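# Press the bell's button once with a robot arm

## Task

Push the bell's button fully down briefly, then release it so it springs back up. The press counts only while the bell remains upright and where it was; if the bell is tipped over or shifted, the task fails.

## Robot and tools

Robot: two FANUC CRX-5iA arms, left_arm and right_arm, each carrying a two-finger parallel gripper (pads open up to 50 mm). left_arm's base is near (-0.019, +0.320, +0.029) m and right_arm's near (+0.016, -0.303, +0.029) m, both facing +x. A camera stand sits behind the arms.

Frame: everything uses the scene frame. Its origin is at table-top height, halfway between the arms' nominal bases. +x points out over the table, +y toward left_arm, +z up. Arm names do not match image sides. end_effector_position (metres) is the point between the finger pads; fingertips extend 17.5 mm further along the gripper's +z (the finger direction). Fingers open and close along the gripper's x axis. A camera block juts about 10 cm toward the gripper's -y side and turns with it. Reported hand poses can be off by a few centimetres, more at long reach.

The 18-number row: every moving call uses rows of 18 numbers, each within [-1, 1]. The first 9 belong to left_arm, the last 9 to right_arm, always both arms. Per arm, in order: dx, dy, dz, rx, ry, rz, gripper position, force_limit, speed. dx..rz are an offset, not a pose, measured from that arm's Hand target as it stood when the action or move began, along scene-frame axes; rx, ry, rz form one rotation vector, applied about the Hand target's position. Scale: 1.0 = 0.6 m or 180 degrees (so 0.01 = 6 mm). A translation longer than 1.0 is shortened. Sending all six pose numbers as 0 re-requests the current Hand target. Gripper numbers are absolute commands, not offsets: position +1 fully open, about -0.65 pads touching, -1 to grip; force_limit -1/0/+1 = about 20/102/185 N per pad; speed -1/0/+1 = 20/85/150 mm/s. A 0 is a real command, so to leave a gripper unchanged resend its previous three numbers. force_limit and speed begin at +1.

Tools:
- execute_actions(actions, cameras): actions is a list of actions; each action is a table of up to 15 rows, one per 1/30 s step, and a short table repeats its last row. Every row of an action counts from that action's starting Hand target, so repeating an offset in a later action moves further. An empty list returns state plus images. cameras lists names, ["all"], or [].
- move(target, speed, blend, blocking, cameras): straight-line path for each gripper. target is one 18-number row or up to 15 rows; all rows are offsets from the same starting Hand targets, not chained. speed is top path speed in m/s, 0.002 to 1 (default 0.25), one value or one per target; rotation is limited to twice that in rad/s. blend (m) rounds corners between listed targets; 0 means stop at each. Paths run at least 0.5 s and at most 10 s. The path does not avoid obstacles. blocking=false returns after about 0.5 s while the move continues.
- wait(seconds 0 to 10), stop() to brake a running move, zoom_image(camera, region [x0,y0,x1,y1], at most 504 by 504 px) on the latest image of cam_head_left, cam_head_right, cam_high, cam_low, cam_left_wrist or cam_right_wrist (all 896x504), read_manual for licences, finished_scene(scene) to end the scene irrevocably.

Results: each arm's end_effector_position and quat_wxyz, its Hand target (last commanded pose after clipping; the next offsets start here), joint velocities ("within noise" when still), Tool commands, gripper position_measured (opening about (250 - value) x 0.202 mm), object_status (0 moving, 1 blocked while opening, 2 blocked while closing i.e. gripping, 3 reached position or pads met), and Flange force along the gripper's own axes (noisy; biased during accelerations; "no reading" near singularities). move adds a line such as done, off_target, moving, held or fault, plus limits=paced (pose clipped) or limits=held (steps withheld). done means at rest within 3 mm and 2 degrees.

Control behaviour: each step the commanded pose is clipped to within 70 mm and 16 degrees of the measured gripper. The gripper often stops short of the Hand target; waiting does not fix this, a new command (even zeros) does. To stop pushing on something, command the target back past the gripper. Arms are stiff: aiming even slightly beyond a solid contact can trigger a fault. Faster motion hits harder.

Faults and hazards: a contact torque at a joint's limit (waist 126, shoulder 125, elbow 132, wrist joints about 31-32 N m) or 150 N net external force stops that arm for 10 s. Overheating from sustained loads, stretched arms or pushing toward unreachable poses gives MOTOR HOT, then a 30-60 s brake stop. A clearance check holds commands that bring the arms too close; a moderate collision or squeeze between the arms can end the scene as a failure. Avoid knocking the bell over or sliding it, hitting fixed objects, dropping things, or anything leaving the table.

Suggested approach for the bell: locate it in the cameras (calibration given in the prompt), bring the nearer gripper above the button with fingers pointing down, descend slowly (small speed) to touch, press a few millimetres more only as far as needed, then lift clear so the button returns, and check the bell is still upright before calling finished_scene.

Each tool is called as a command line: name --argument value for each argument, lists and objects as JSON in quotes; but a table of rows of numbers goes row by row, as --pt "numbers of a row", without its own name.

## Session

execute_actions --actions '[]'

Scene clock: 0.00 s.
left_arm: end_effector_position=(+0.2467, +0.1301, +0.2725) position_measured=3 object_status=3 end_effector_quat_wxyz=(+0.072, +0.462, +0.800, -0.375) | right_arm: end_effector_position=(+0.4714, -0.2235, +0.1028) position_measured=3 object_status=3 end_effector_quat_wxyz=(+0.025, +0.644, +0.725, -0.244)
Joint positions: left_arm=[0.393 -0.242 -0.674 0.564 -1.699 0.044] | right_arm=[0.632 0.465 -0.073 0.173 -1.501 -0.513]
Joint velocities: within noise
Flange force (N): no reading
Hand target: left_arm +0.2467, +0.1301, +0.2725; +0.072, +0.462, +0.800, -0.375 | right_arm +0.4714, -0.2235, +0.1028; +0.025, +0.644, +0.725, -0.244
Tool commands: left_gripper/position=+1.0 left_gripper/force_limit=+1.0 left_gripper/speed=+1.0 right_gripper/position=+1.0 right_gripper/force_limit=+1.0 right_gripper/speed=+1.0

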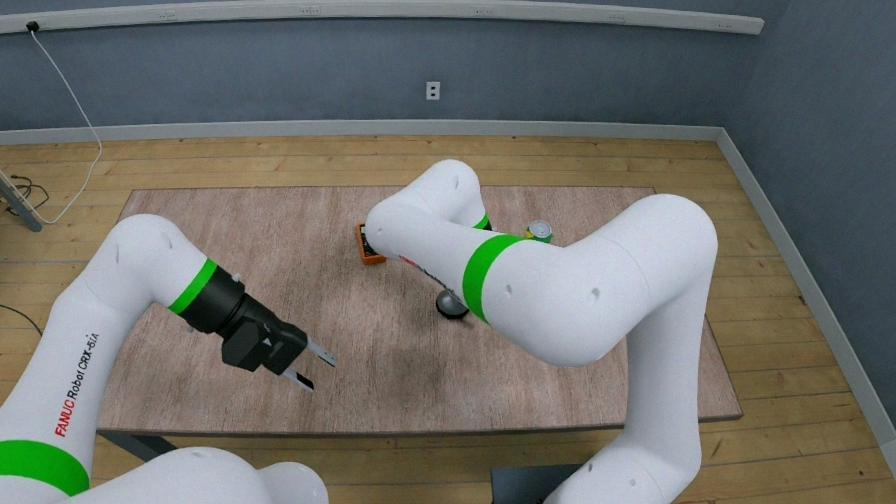

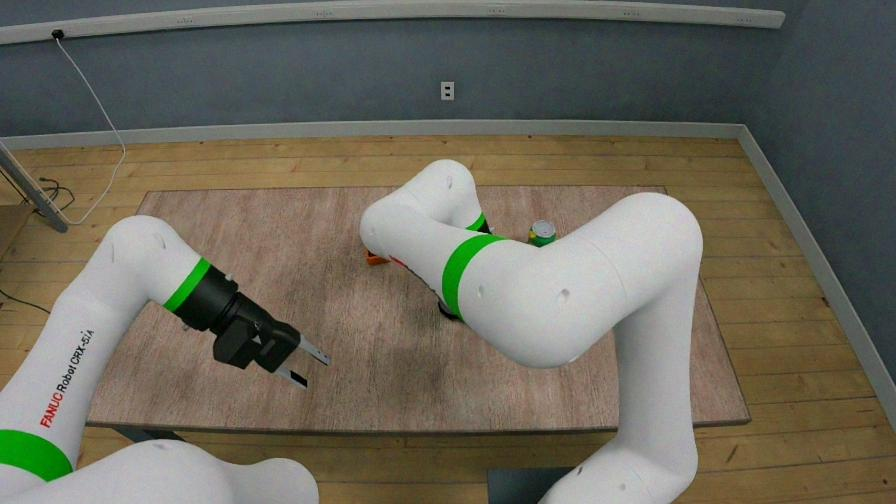

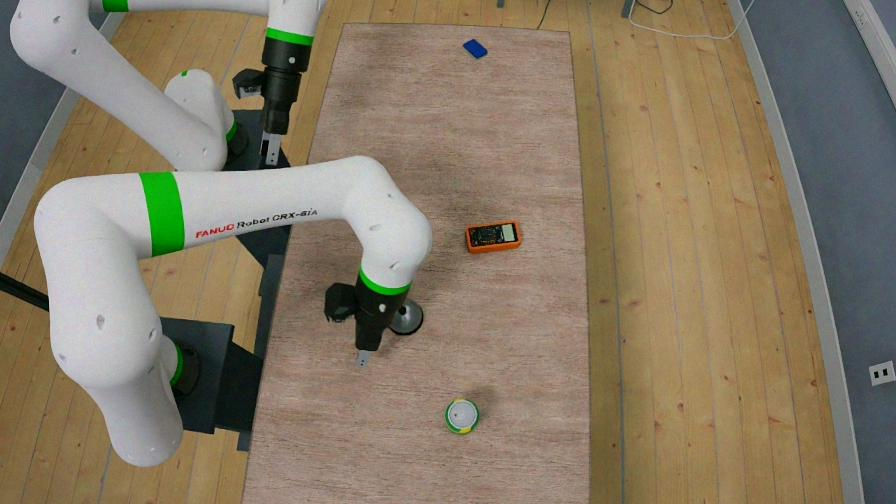

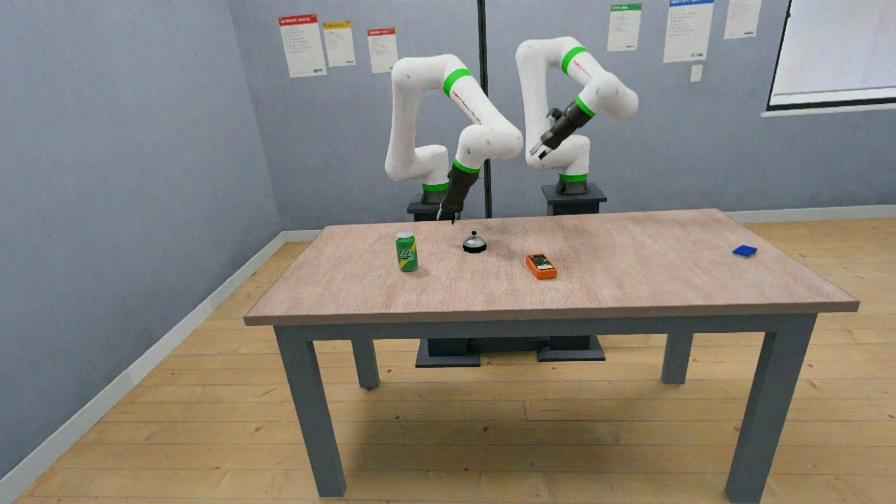

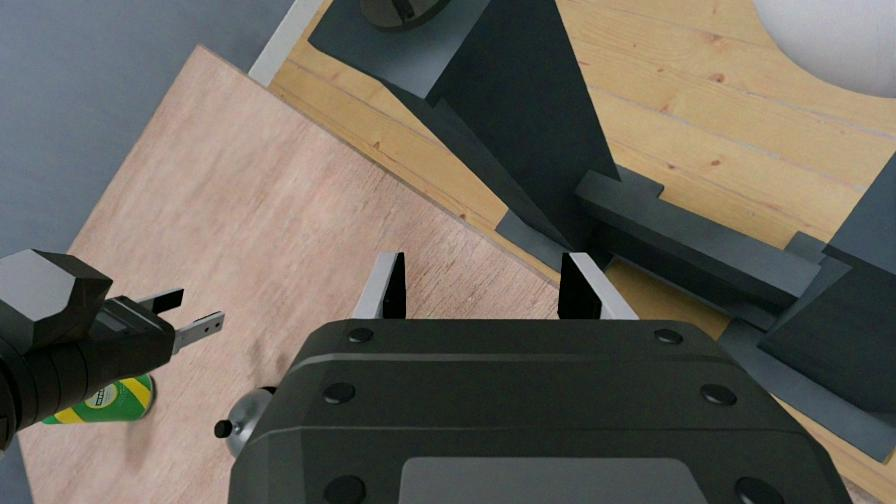

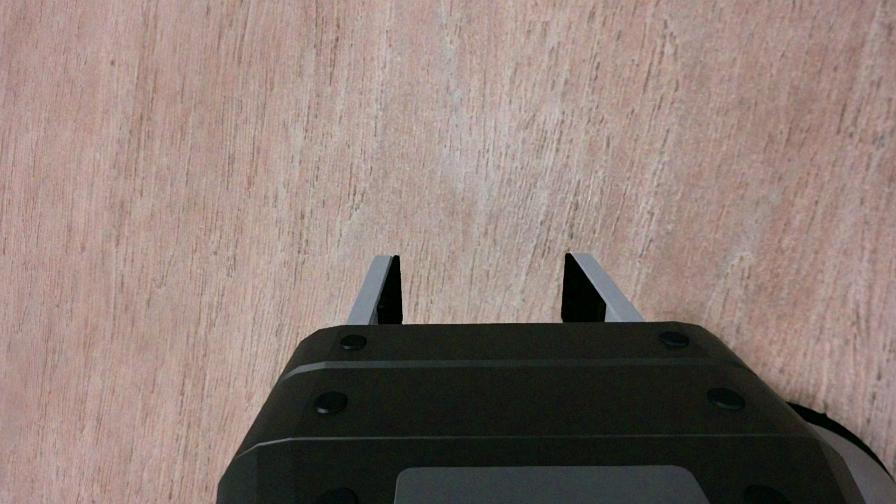

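move --target '[0,0,0,0,0,0,1,1,1, 0.0977,0.1725,0.112,0.128,-0.0922,0,-0.66,-1,0]' --speed 0.25 --cameras '["cam_right_wrist","cam_low","cam_high"]'

Scene clock: 54.13 s.
left_arm: end_effector_position=(+0.2467, +0.1301, +0.2725) position_measured=3 object_status=3 end_effector_quat_wxyz=(+0.072, +0.462, +0.800, -0.375) | right_arm: end_effector_position=(+0.5300, -0.1200, +0.1700) position_measured=251 object_status=3 end_effector_quat_wxyz=(+0.000, +0.664, +0.747, +0.000)
Joint positions: left_arm=[0.393 -0.242 -0.674 0.564 -1.699 0.044] | right_arm=[0.638 0.291 0.003 0 -1.282 -0.465]
Flange force (N): left_arm=[-7.0 1.7 -6.8] | right_arm=[0.5 9.6 -0.9]
Hand target: left_arm +0.2467, +0.1301, +0.2725; +0.072, +0.462, +0.800, -0.375 | right_arm +0.5300, -0.1200, +0.1700; +0.000, +0.664, +0.747, +0.000
Off the commanded pose: left_arm 0.000 m, 0 deg | right_arm 0.000 m, 0 deg.
move: done
camera_calibration:
cam_right_wrist: T_world_to_cam=[[-0.0993756, 0.994965, 0.0130325, 0.177264], [0.935966, 0.0890209, 0.340652, -0.528064], [0.337776, 0.0460504, -0.940099, 0.119213], [0, 0, 0, 1]] pos_world=[0.471598, -0.134852, 0.289648]
Images, in order (width x height): cam_high 896x504, cam_low 896x504, cam_right_wrist 896x504.

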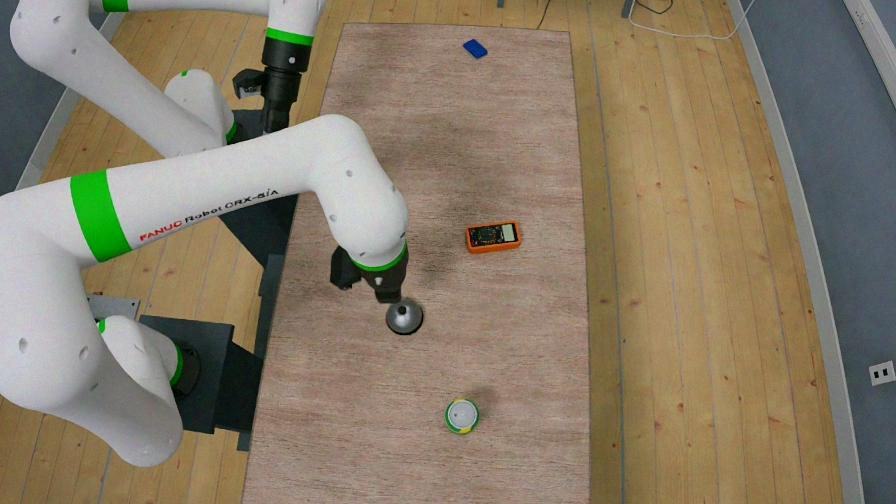

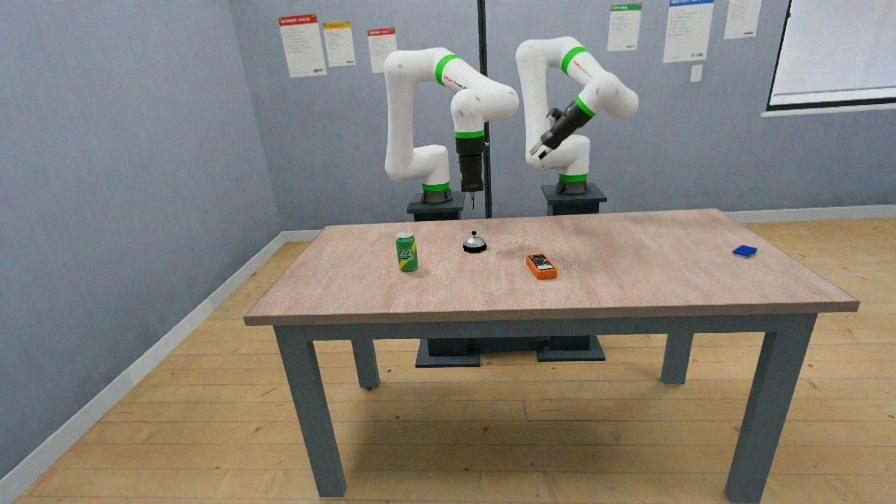

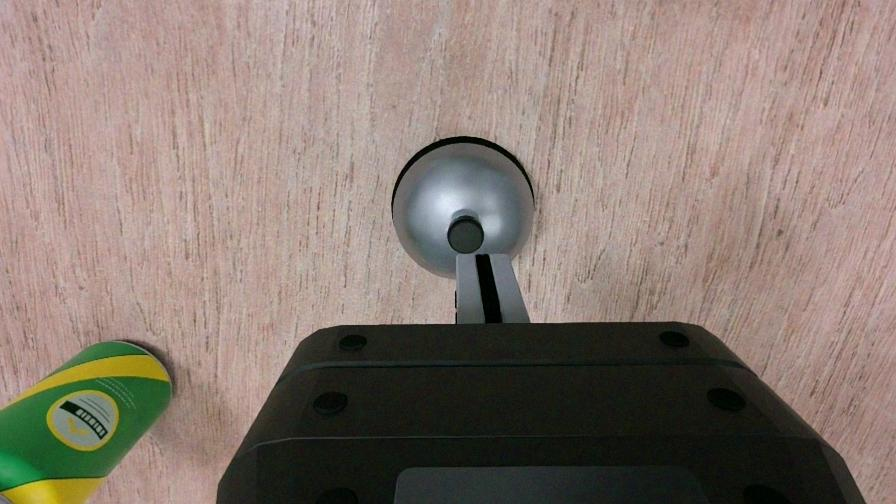

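move --target '[0,0,0,0,0,0,1,1,1, 0.0217,-0.005,-0.1167,0,0,0,-0.66,-1,0]' --speed 0.15 --cameras '["cam_right_wrist","cam_low"]'

zoom_image --camera "cam_low" --region '[434, 180, 514, 260]'

Scene clock: 86.50 s.
left_arm: end_effector_position=(+0.2467, +0.1301, +0.2725) position_measured=3 object_status=3 end_effector_quat_wxyz=(+0.072, +0.462, +0.800, -0.375) | right_arm: end_effector_position=(+0.5430, -0.1230, +0.1000) position_measured=251 object_status=3 end_effector_quat_wxyz=(+0.000, +0.664, +0.747, +0.000)
Joint positions: left_arm=[0.393 -0.242 -0.674 0.564 -1.699 0.044] | right_arm=[0.62 0.378 -0.055 0 -1.137 -0.447]
Flange force (N): left_arm=[-7.3 1.8 -6.2] | right_arm=[-0.1 7.9 -0.1]
Hand target: left_arm +0.2467, +0.1301, +0.2725; +0.072, +0.462, +0.800, -0.375 | right_arm +0.5430, -0.1230, +0.1000; +0.000, +0.664, +0.747, +0.000
Off the commanded pose: left_arm 0.000 m, 0 deg | right_arm 0.000 m, 0 deg.
move: done
camera_calibration:
cam_right_wrist: T_world_to_cam=[[-0.0993166, 0.994969, 0.0131596, 0.182296], [0.93596, 0.0889204, 0.340692, -0.516182], [0.337808, 0.0461533, -0.940083, 0.0492383], [0, 0, 0, 1]] pos_world=[0.484598, -0.137752, 0.219749]
Images, in order (width x height): cam_low 896x504, cam_right_wrist 896x504.

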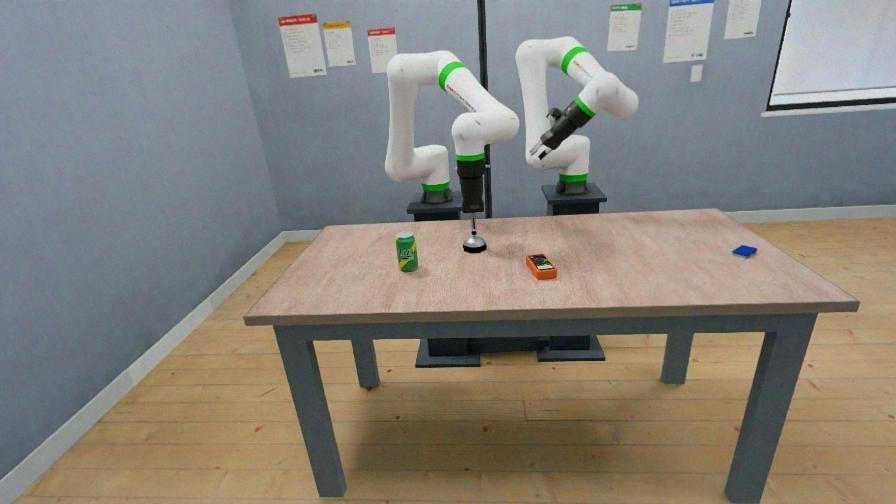

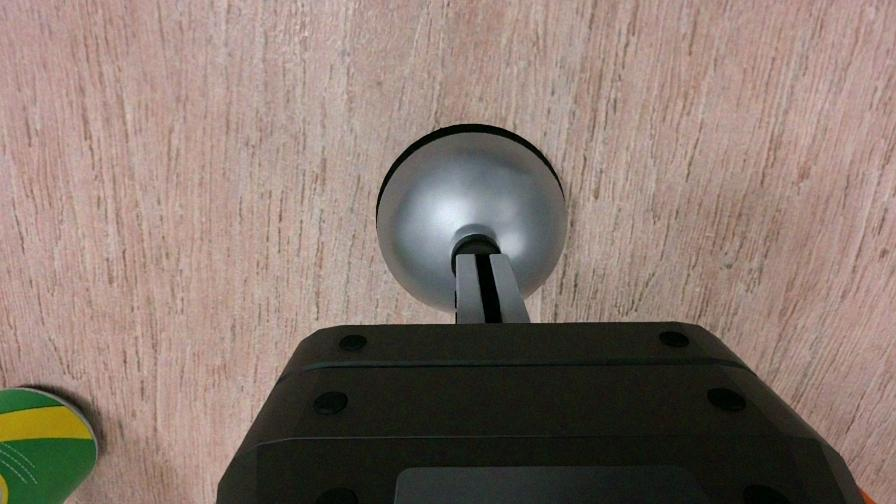

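Scaled by 6.300.

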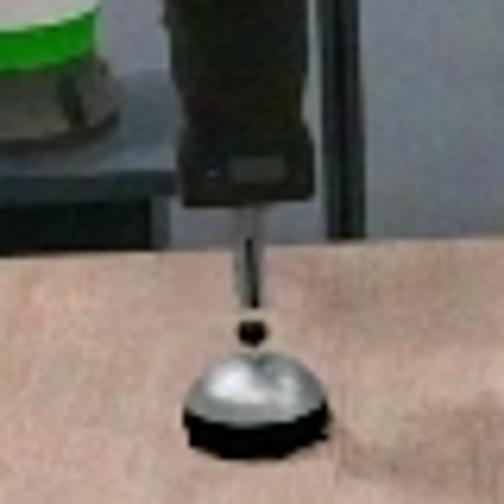

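move --pt "0 0 0 0 0 0 1 1 1 -0.005 -0.0025 -0.0117 0 0 0 -0.66 -1 0" --pt "0 0 0 0 0 0 1 1 1 -0.005 -0.0025 -0.0183 0 0 0 -0.66 -1 0" --speed '[0.03,0.01]' --blend '[0.002,0]' --cameras '["cam_right_wrist","cam_low"]'

zoom_image --camera "cam_low" --region '[454, 210, 494, 250]'

Scene clock: 109.83 s.
left_arm: end_effector_position=(+0.2467, +0.1301, +0.2725) position_measured=3 object_status=3 end_effector_quat_wxyz=(+0.072, +0.462, +0.800, -0.375) | right_arm: end_effector_position=(+0.5400, -0.1245, +0.0890) position_measured=251 object_status=3 end_effector_quat_wxyz=(+0.000, +0.664, +0.747, +0.000)
Joint positions: left_arm=[0.393 -0.242 -0.674 0.564 -1.699 0.044] | right_arm=[0.62 0.382 -0.077 0 -1.11 -0.447]
Flange force (N): left_arm=[-7.8 2.7 -6.6] | right_arm=[0.1 9.9 0.5]
Hand target: left_arm +0.2467, +0.1301, +0.2725; +0.072, +0.462, +0.800, -0.375 | right_arm +0.5400, -0.1245, +0.0890; +0.000, +0.664, +0.747, +0.000
Off the commanded pose: left_arm 0.000 m, 0 deg | right_arm 0.000 m, 0 deg.
move: done
camera_calibration:
cam_right_wrist: T_world_to_cam=[[-0.0993741, 0.994965, 0.0130229, 0.183691], [0.935922, 0.0890168, 0.340772, -0.509478], [0.337897, 0.0460523, -0.940056, 0.0399176], [0, 0, 0, 1]] pos_world=[0.481598, -0.139252, 0.208748]
Images, in order (width x height): cam_low 896x504, cam_right_wrist 896x504.

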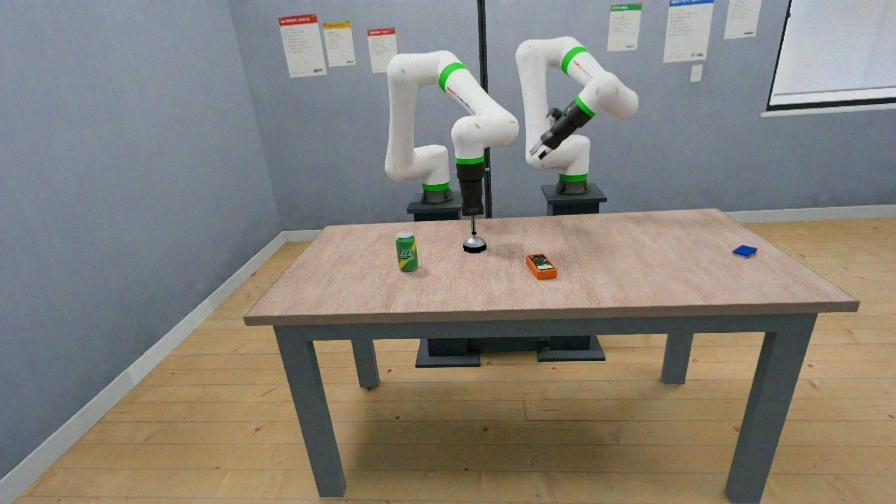

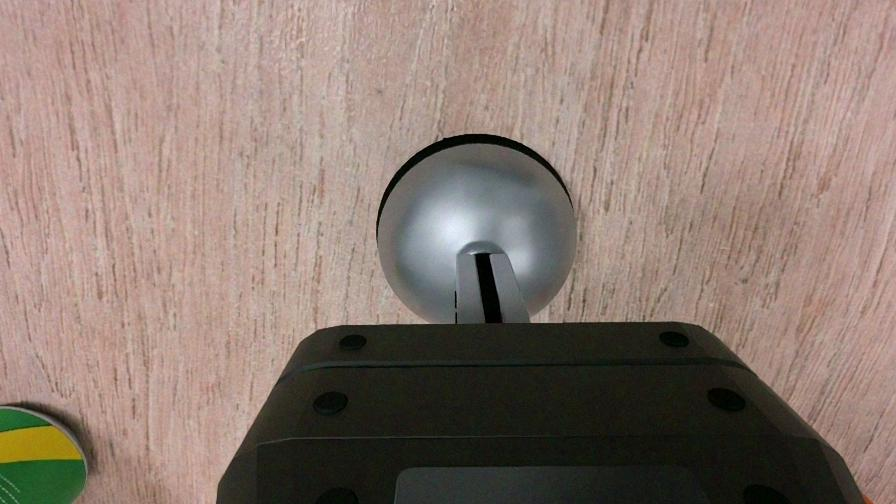

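Scaled by 12.600.

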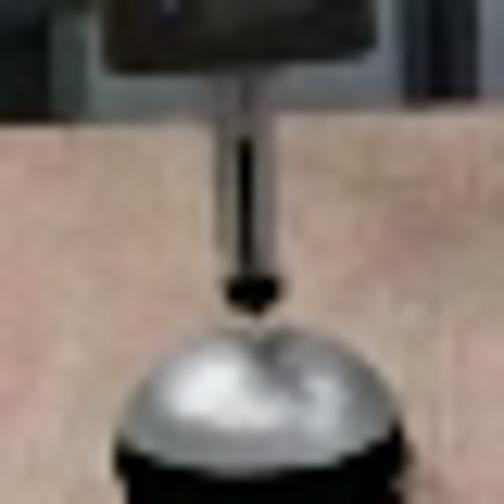

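execute_actions --actions '[[[0,0,0,0,0,0,1,1,1,0,0,-0.00167,0,0,0,-0.66,-1,0]],[[0,0,0,0,0,0,1,1,1,0,0,-0.00167,0,0,0,-0.66,-1,0]],[[0,0,0,0,0,0,1,1,1,0,0,-0.00167,0,0,0,-0.66,-1,0]]]'

Scene clock: 116.73 s.
left_arm: end_effector_position=(+0.2467, +0.1301, +0.2725) position_measured=3 object_status=3 end_effector_quat_wxyz=(+0.072, +0.462, +0.800, -0.375) | right_arm: end_effector_position=(+0.5400, -0.1245, +0.0860) position_measured=251 object_status=3 end_effector_quat_wxyz=(+0.000, +0.664, +0.747, +0.000)
Joint positions: left_arm=[0.393 -0.242 -0.674 0.564 -1.699 0.044] | right_arm=[0.62 0.385 -0.081 0 -1.104 -0.447]
Flange force (N): left_arm=[-8.0 2.4 -6.5] | right_arm=[0.1 8.9 -1.0]
Flange force at the end of the 1st action (N): left_arm=[-7.5 2.2 -6.1] | right_arm=[0.2 9.2 0.8]
Flange force at the end of the 2nd action (N): left_arm=[-7.6 2.4 -6.3] | right_arm=[0.3 9.0 -0.6]
Hand target: left_arm +0.2467, +0.1301, +0.2725; +0.072, +0.462, +0.800, -0.375 | right_arm +0.5400, -0.1245, +0.0860; +0.000, +0.664, +0.747, +0.000
Off the commanded pose: left_arm 0.000 m, 0 deg | right_arm 0.000 m, 0 deg.

execute_actions --actions '[[[0,0,0,0,0,0,1,1,1,0,0,-0.00167,0,0,0,-0.66,-1,0]],[[0,0,0,0,0,0,1,1,1,0,0,-0.00167,0,0,0,-0.66,-1,0]],[[0,0,0,0,0,0,1,1,1,0,0,-0.00167,0,0,0,-0.66,-1,0]]]' --cameras '["cam_low"]'

zoom_image --camera "cam_low" --region '[454, 215, 494, 255]'

Scene clock: 125.47 s.
left_arm: end_effector_position=(+0.2467, +0.1301, +0.2725) position_measured=3 object_status=3 end_effector_quat_wxyz=(+0.072, +0.462, +0.800, -0.375) | right_arm: end_effector_position=(+0.5400, -0.1245, +0.0830) position_measured=251 object_status=3 end_effector_quat_wxyz=(+0.000, +0.664, +0.747, +0.000)
Joint positions: left_arm=[0.393 -0.242 -0.674 0.564 -1.699 0.044] | right_arm=[0.62 0.389 -0.084 0 -1.097 -0.447]
Flange force (N): left_arm=[-7.6 2.6 -6.7] | right_arm=[0.6 8.9 -4.5]
Flange force at the end of the 1st action (N): left_arm=[-7.6 2.5 -6.5] | right_arm=[0.4 8.9 -1.6]
Flange force at the end of the 2nd action (N): left_arm=[-7.4 2.1 -6.7] | right_arm=[0.5 9.0 -2.1]
Hand target: left_arm +0.2467, +0.1301, +0.2725; +0.072, +0.462, +0.800, -0.375 | right_arm +0.5400, -0.1245, +0.0830; +0.000, +0.664, +0.747, +0.000
Off the commanded pose: left_arm 0.000 m, 0 deg | right_arm 0.000 m, 0 deg.
Images, in order (width x height): cam_low 896x504.

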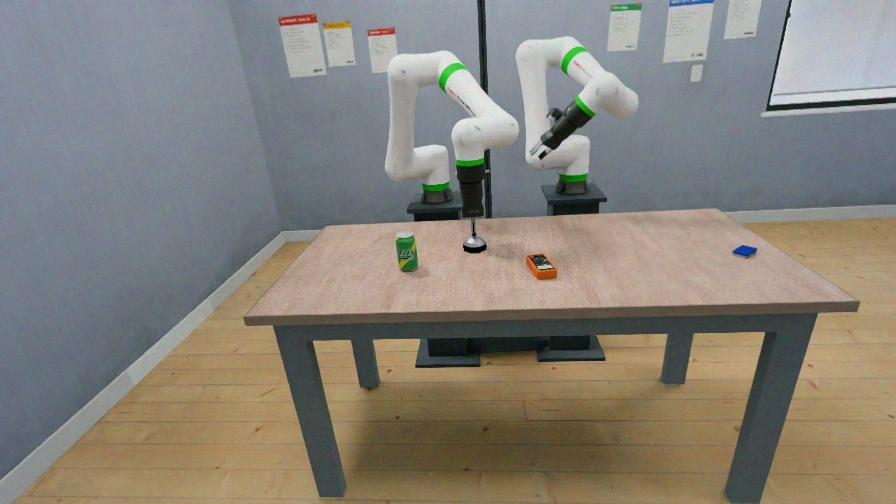

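Scaled by 12.600.

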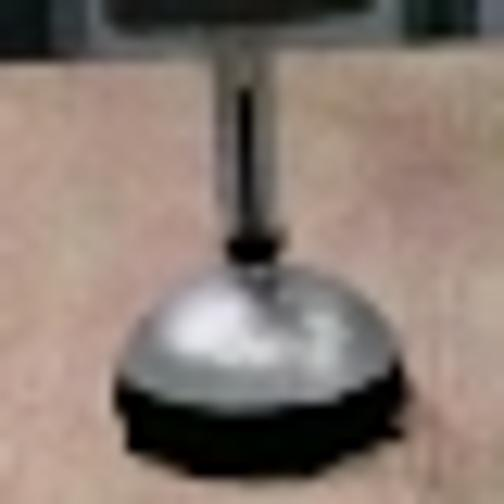

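execute_actions --actions '[[[0,0,0,0,0,0,1,1,1,0,0,-0.00117,0,0,0,-0.66,-1,0]],[[0,0,0,0,0,0,1,1,1,0,0,-0.00117,0,0,0,-0.66,-1,0]]]'

Scene clock: 131.57 s.
left_arm: end_effector_position=(+0.2467, +0.1301, +0.2725) position_measured=3 object_status=3 end_effector_quat_wxyz=(+0.072, +0.462, +0.800, -0.375) | right_arm: end_effector_position=(+0.5400, -0.1245, +0.0816) position_measured=251 object_status=3 end_effector_quat_wxyz=(+0.000, +0.664, +0.747, +0.000)
Joint positions: left_arm=[0.393 -0.242 -0.674 0.564 -1.699 0.044] | right_arm=[0.62 0.39 -0.085 0 -1.094 -0.447]
Flange force (N): left_arm=[-7.6 2.5 -6.3] | right_arm=[-1.7 -8.9 -62.5]
Flange force at the end of the 1st action (N): left_arm=[-7.8 2.1 -6.6] | right_arm=[0.0 -0.2 -32.9]
Hand target: left_arm +0.2467, +0.1301, +0.2725; +0.072, +0.462, +0.800, -0.375 | right_arm +0.5400, -0.1245, +0.0816; +0.000, +0.664, +0.747, +0.000
Off the commanded pose: left_arm 0.000 m, 0 deg | right_arm 0.000 m, 0 deg.

move --target '[0,0,0,0,0,0,1,1,1, 0,0,0.08,0,0,0,-0.66,-1,0]' --speed 0.06 --cameras '["cam_low","cam_right_wrist"]'

zoom_image --camera "cam_low" --region '[434, 200, 514, 260]'

Scene clock: 137.63 s.
left_arm: end_effector_position=(+0.2467, +0.1301, +0.2725) position_measured=3 object_status=3 end_effector_quat_wxyz=(+0.072, +0.462, +0.800, -0.375) | right_arm: end_effector_position=(+0.5400, -0.1245, +0.1295) position_measured=251 object_status=3 end_effector_quat_wxyz=(+0.000, +0.664, +0.747, +0.000)
Joint positions: left_arm=[0.393 -0.242 -0.674 0.564 -1.699 0.044] | right_arm=[0.62 0.342 -0.029 0 -1.199 -0.447]
Flange force (N): left_arm=[-7.4 2.6 -6.5] | right_arm=[0.4 9.9 -0.6]
Hand target: left_arm +0.2467, +0.1301, +0.2725; +0.072, +0.462, +0.800, -0.375 | right_arm +0.5400, -0.1245, +0.1296; +0.000, +0.664, +0.747, +0.000
Off the commanded pose: left_arm 0.000 m, 0 deg | right_arm 0.000 m, 0 deg.
move: done
camera_calibration:
cam_right_wrist: T_world_to_cam=[[-0.0993738, 0.994965, 0.013023, 0.183263], [0.935922, 0.0890164, 0.340772, -0.523271], [0.337897, 0.0460523, -0.940056, 0.0779945], [0, 0, 0, 1]] pos_world=[0.481598, -0.139352, 0.249248]
Images, in order (width x height): cam_low 896x504, cam_right_wrist 896x504.

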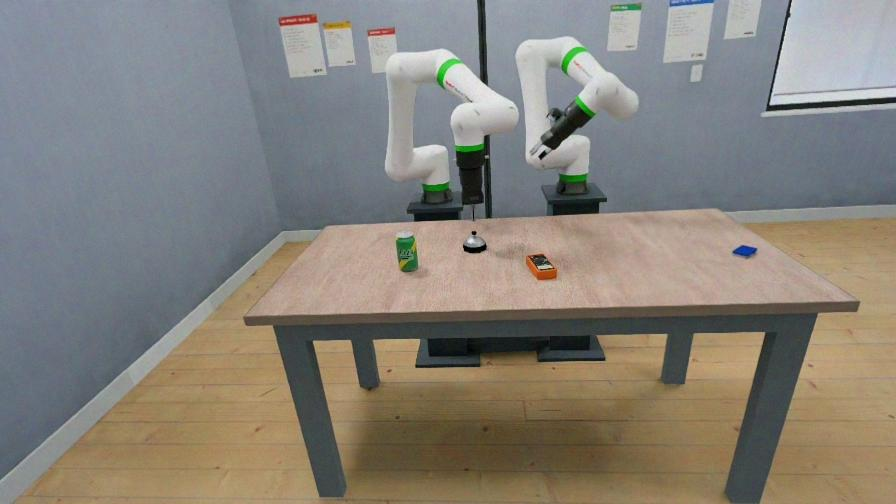

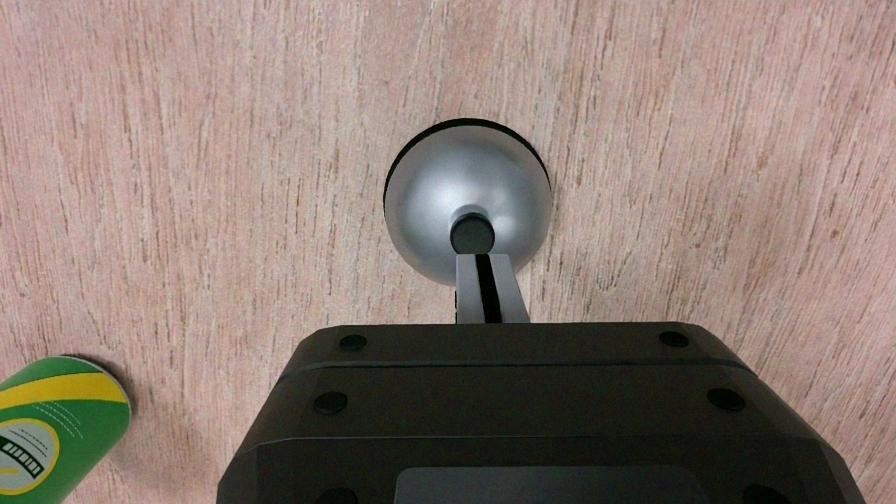

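Scaled by 6.300.

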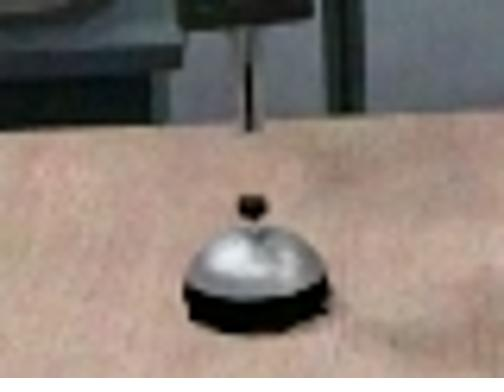

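Button is up again and the bell is in place.

finished_scene --scene 1

The scene is finished: the task was done.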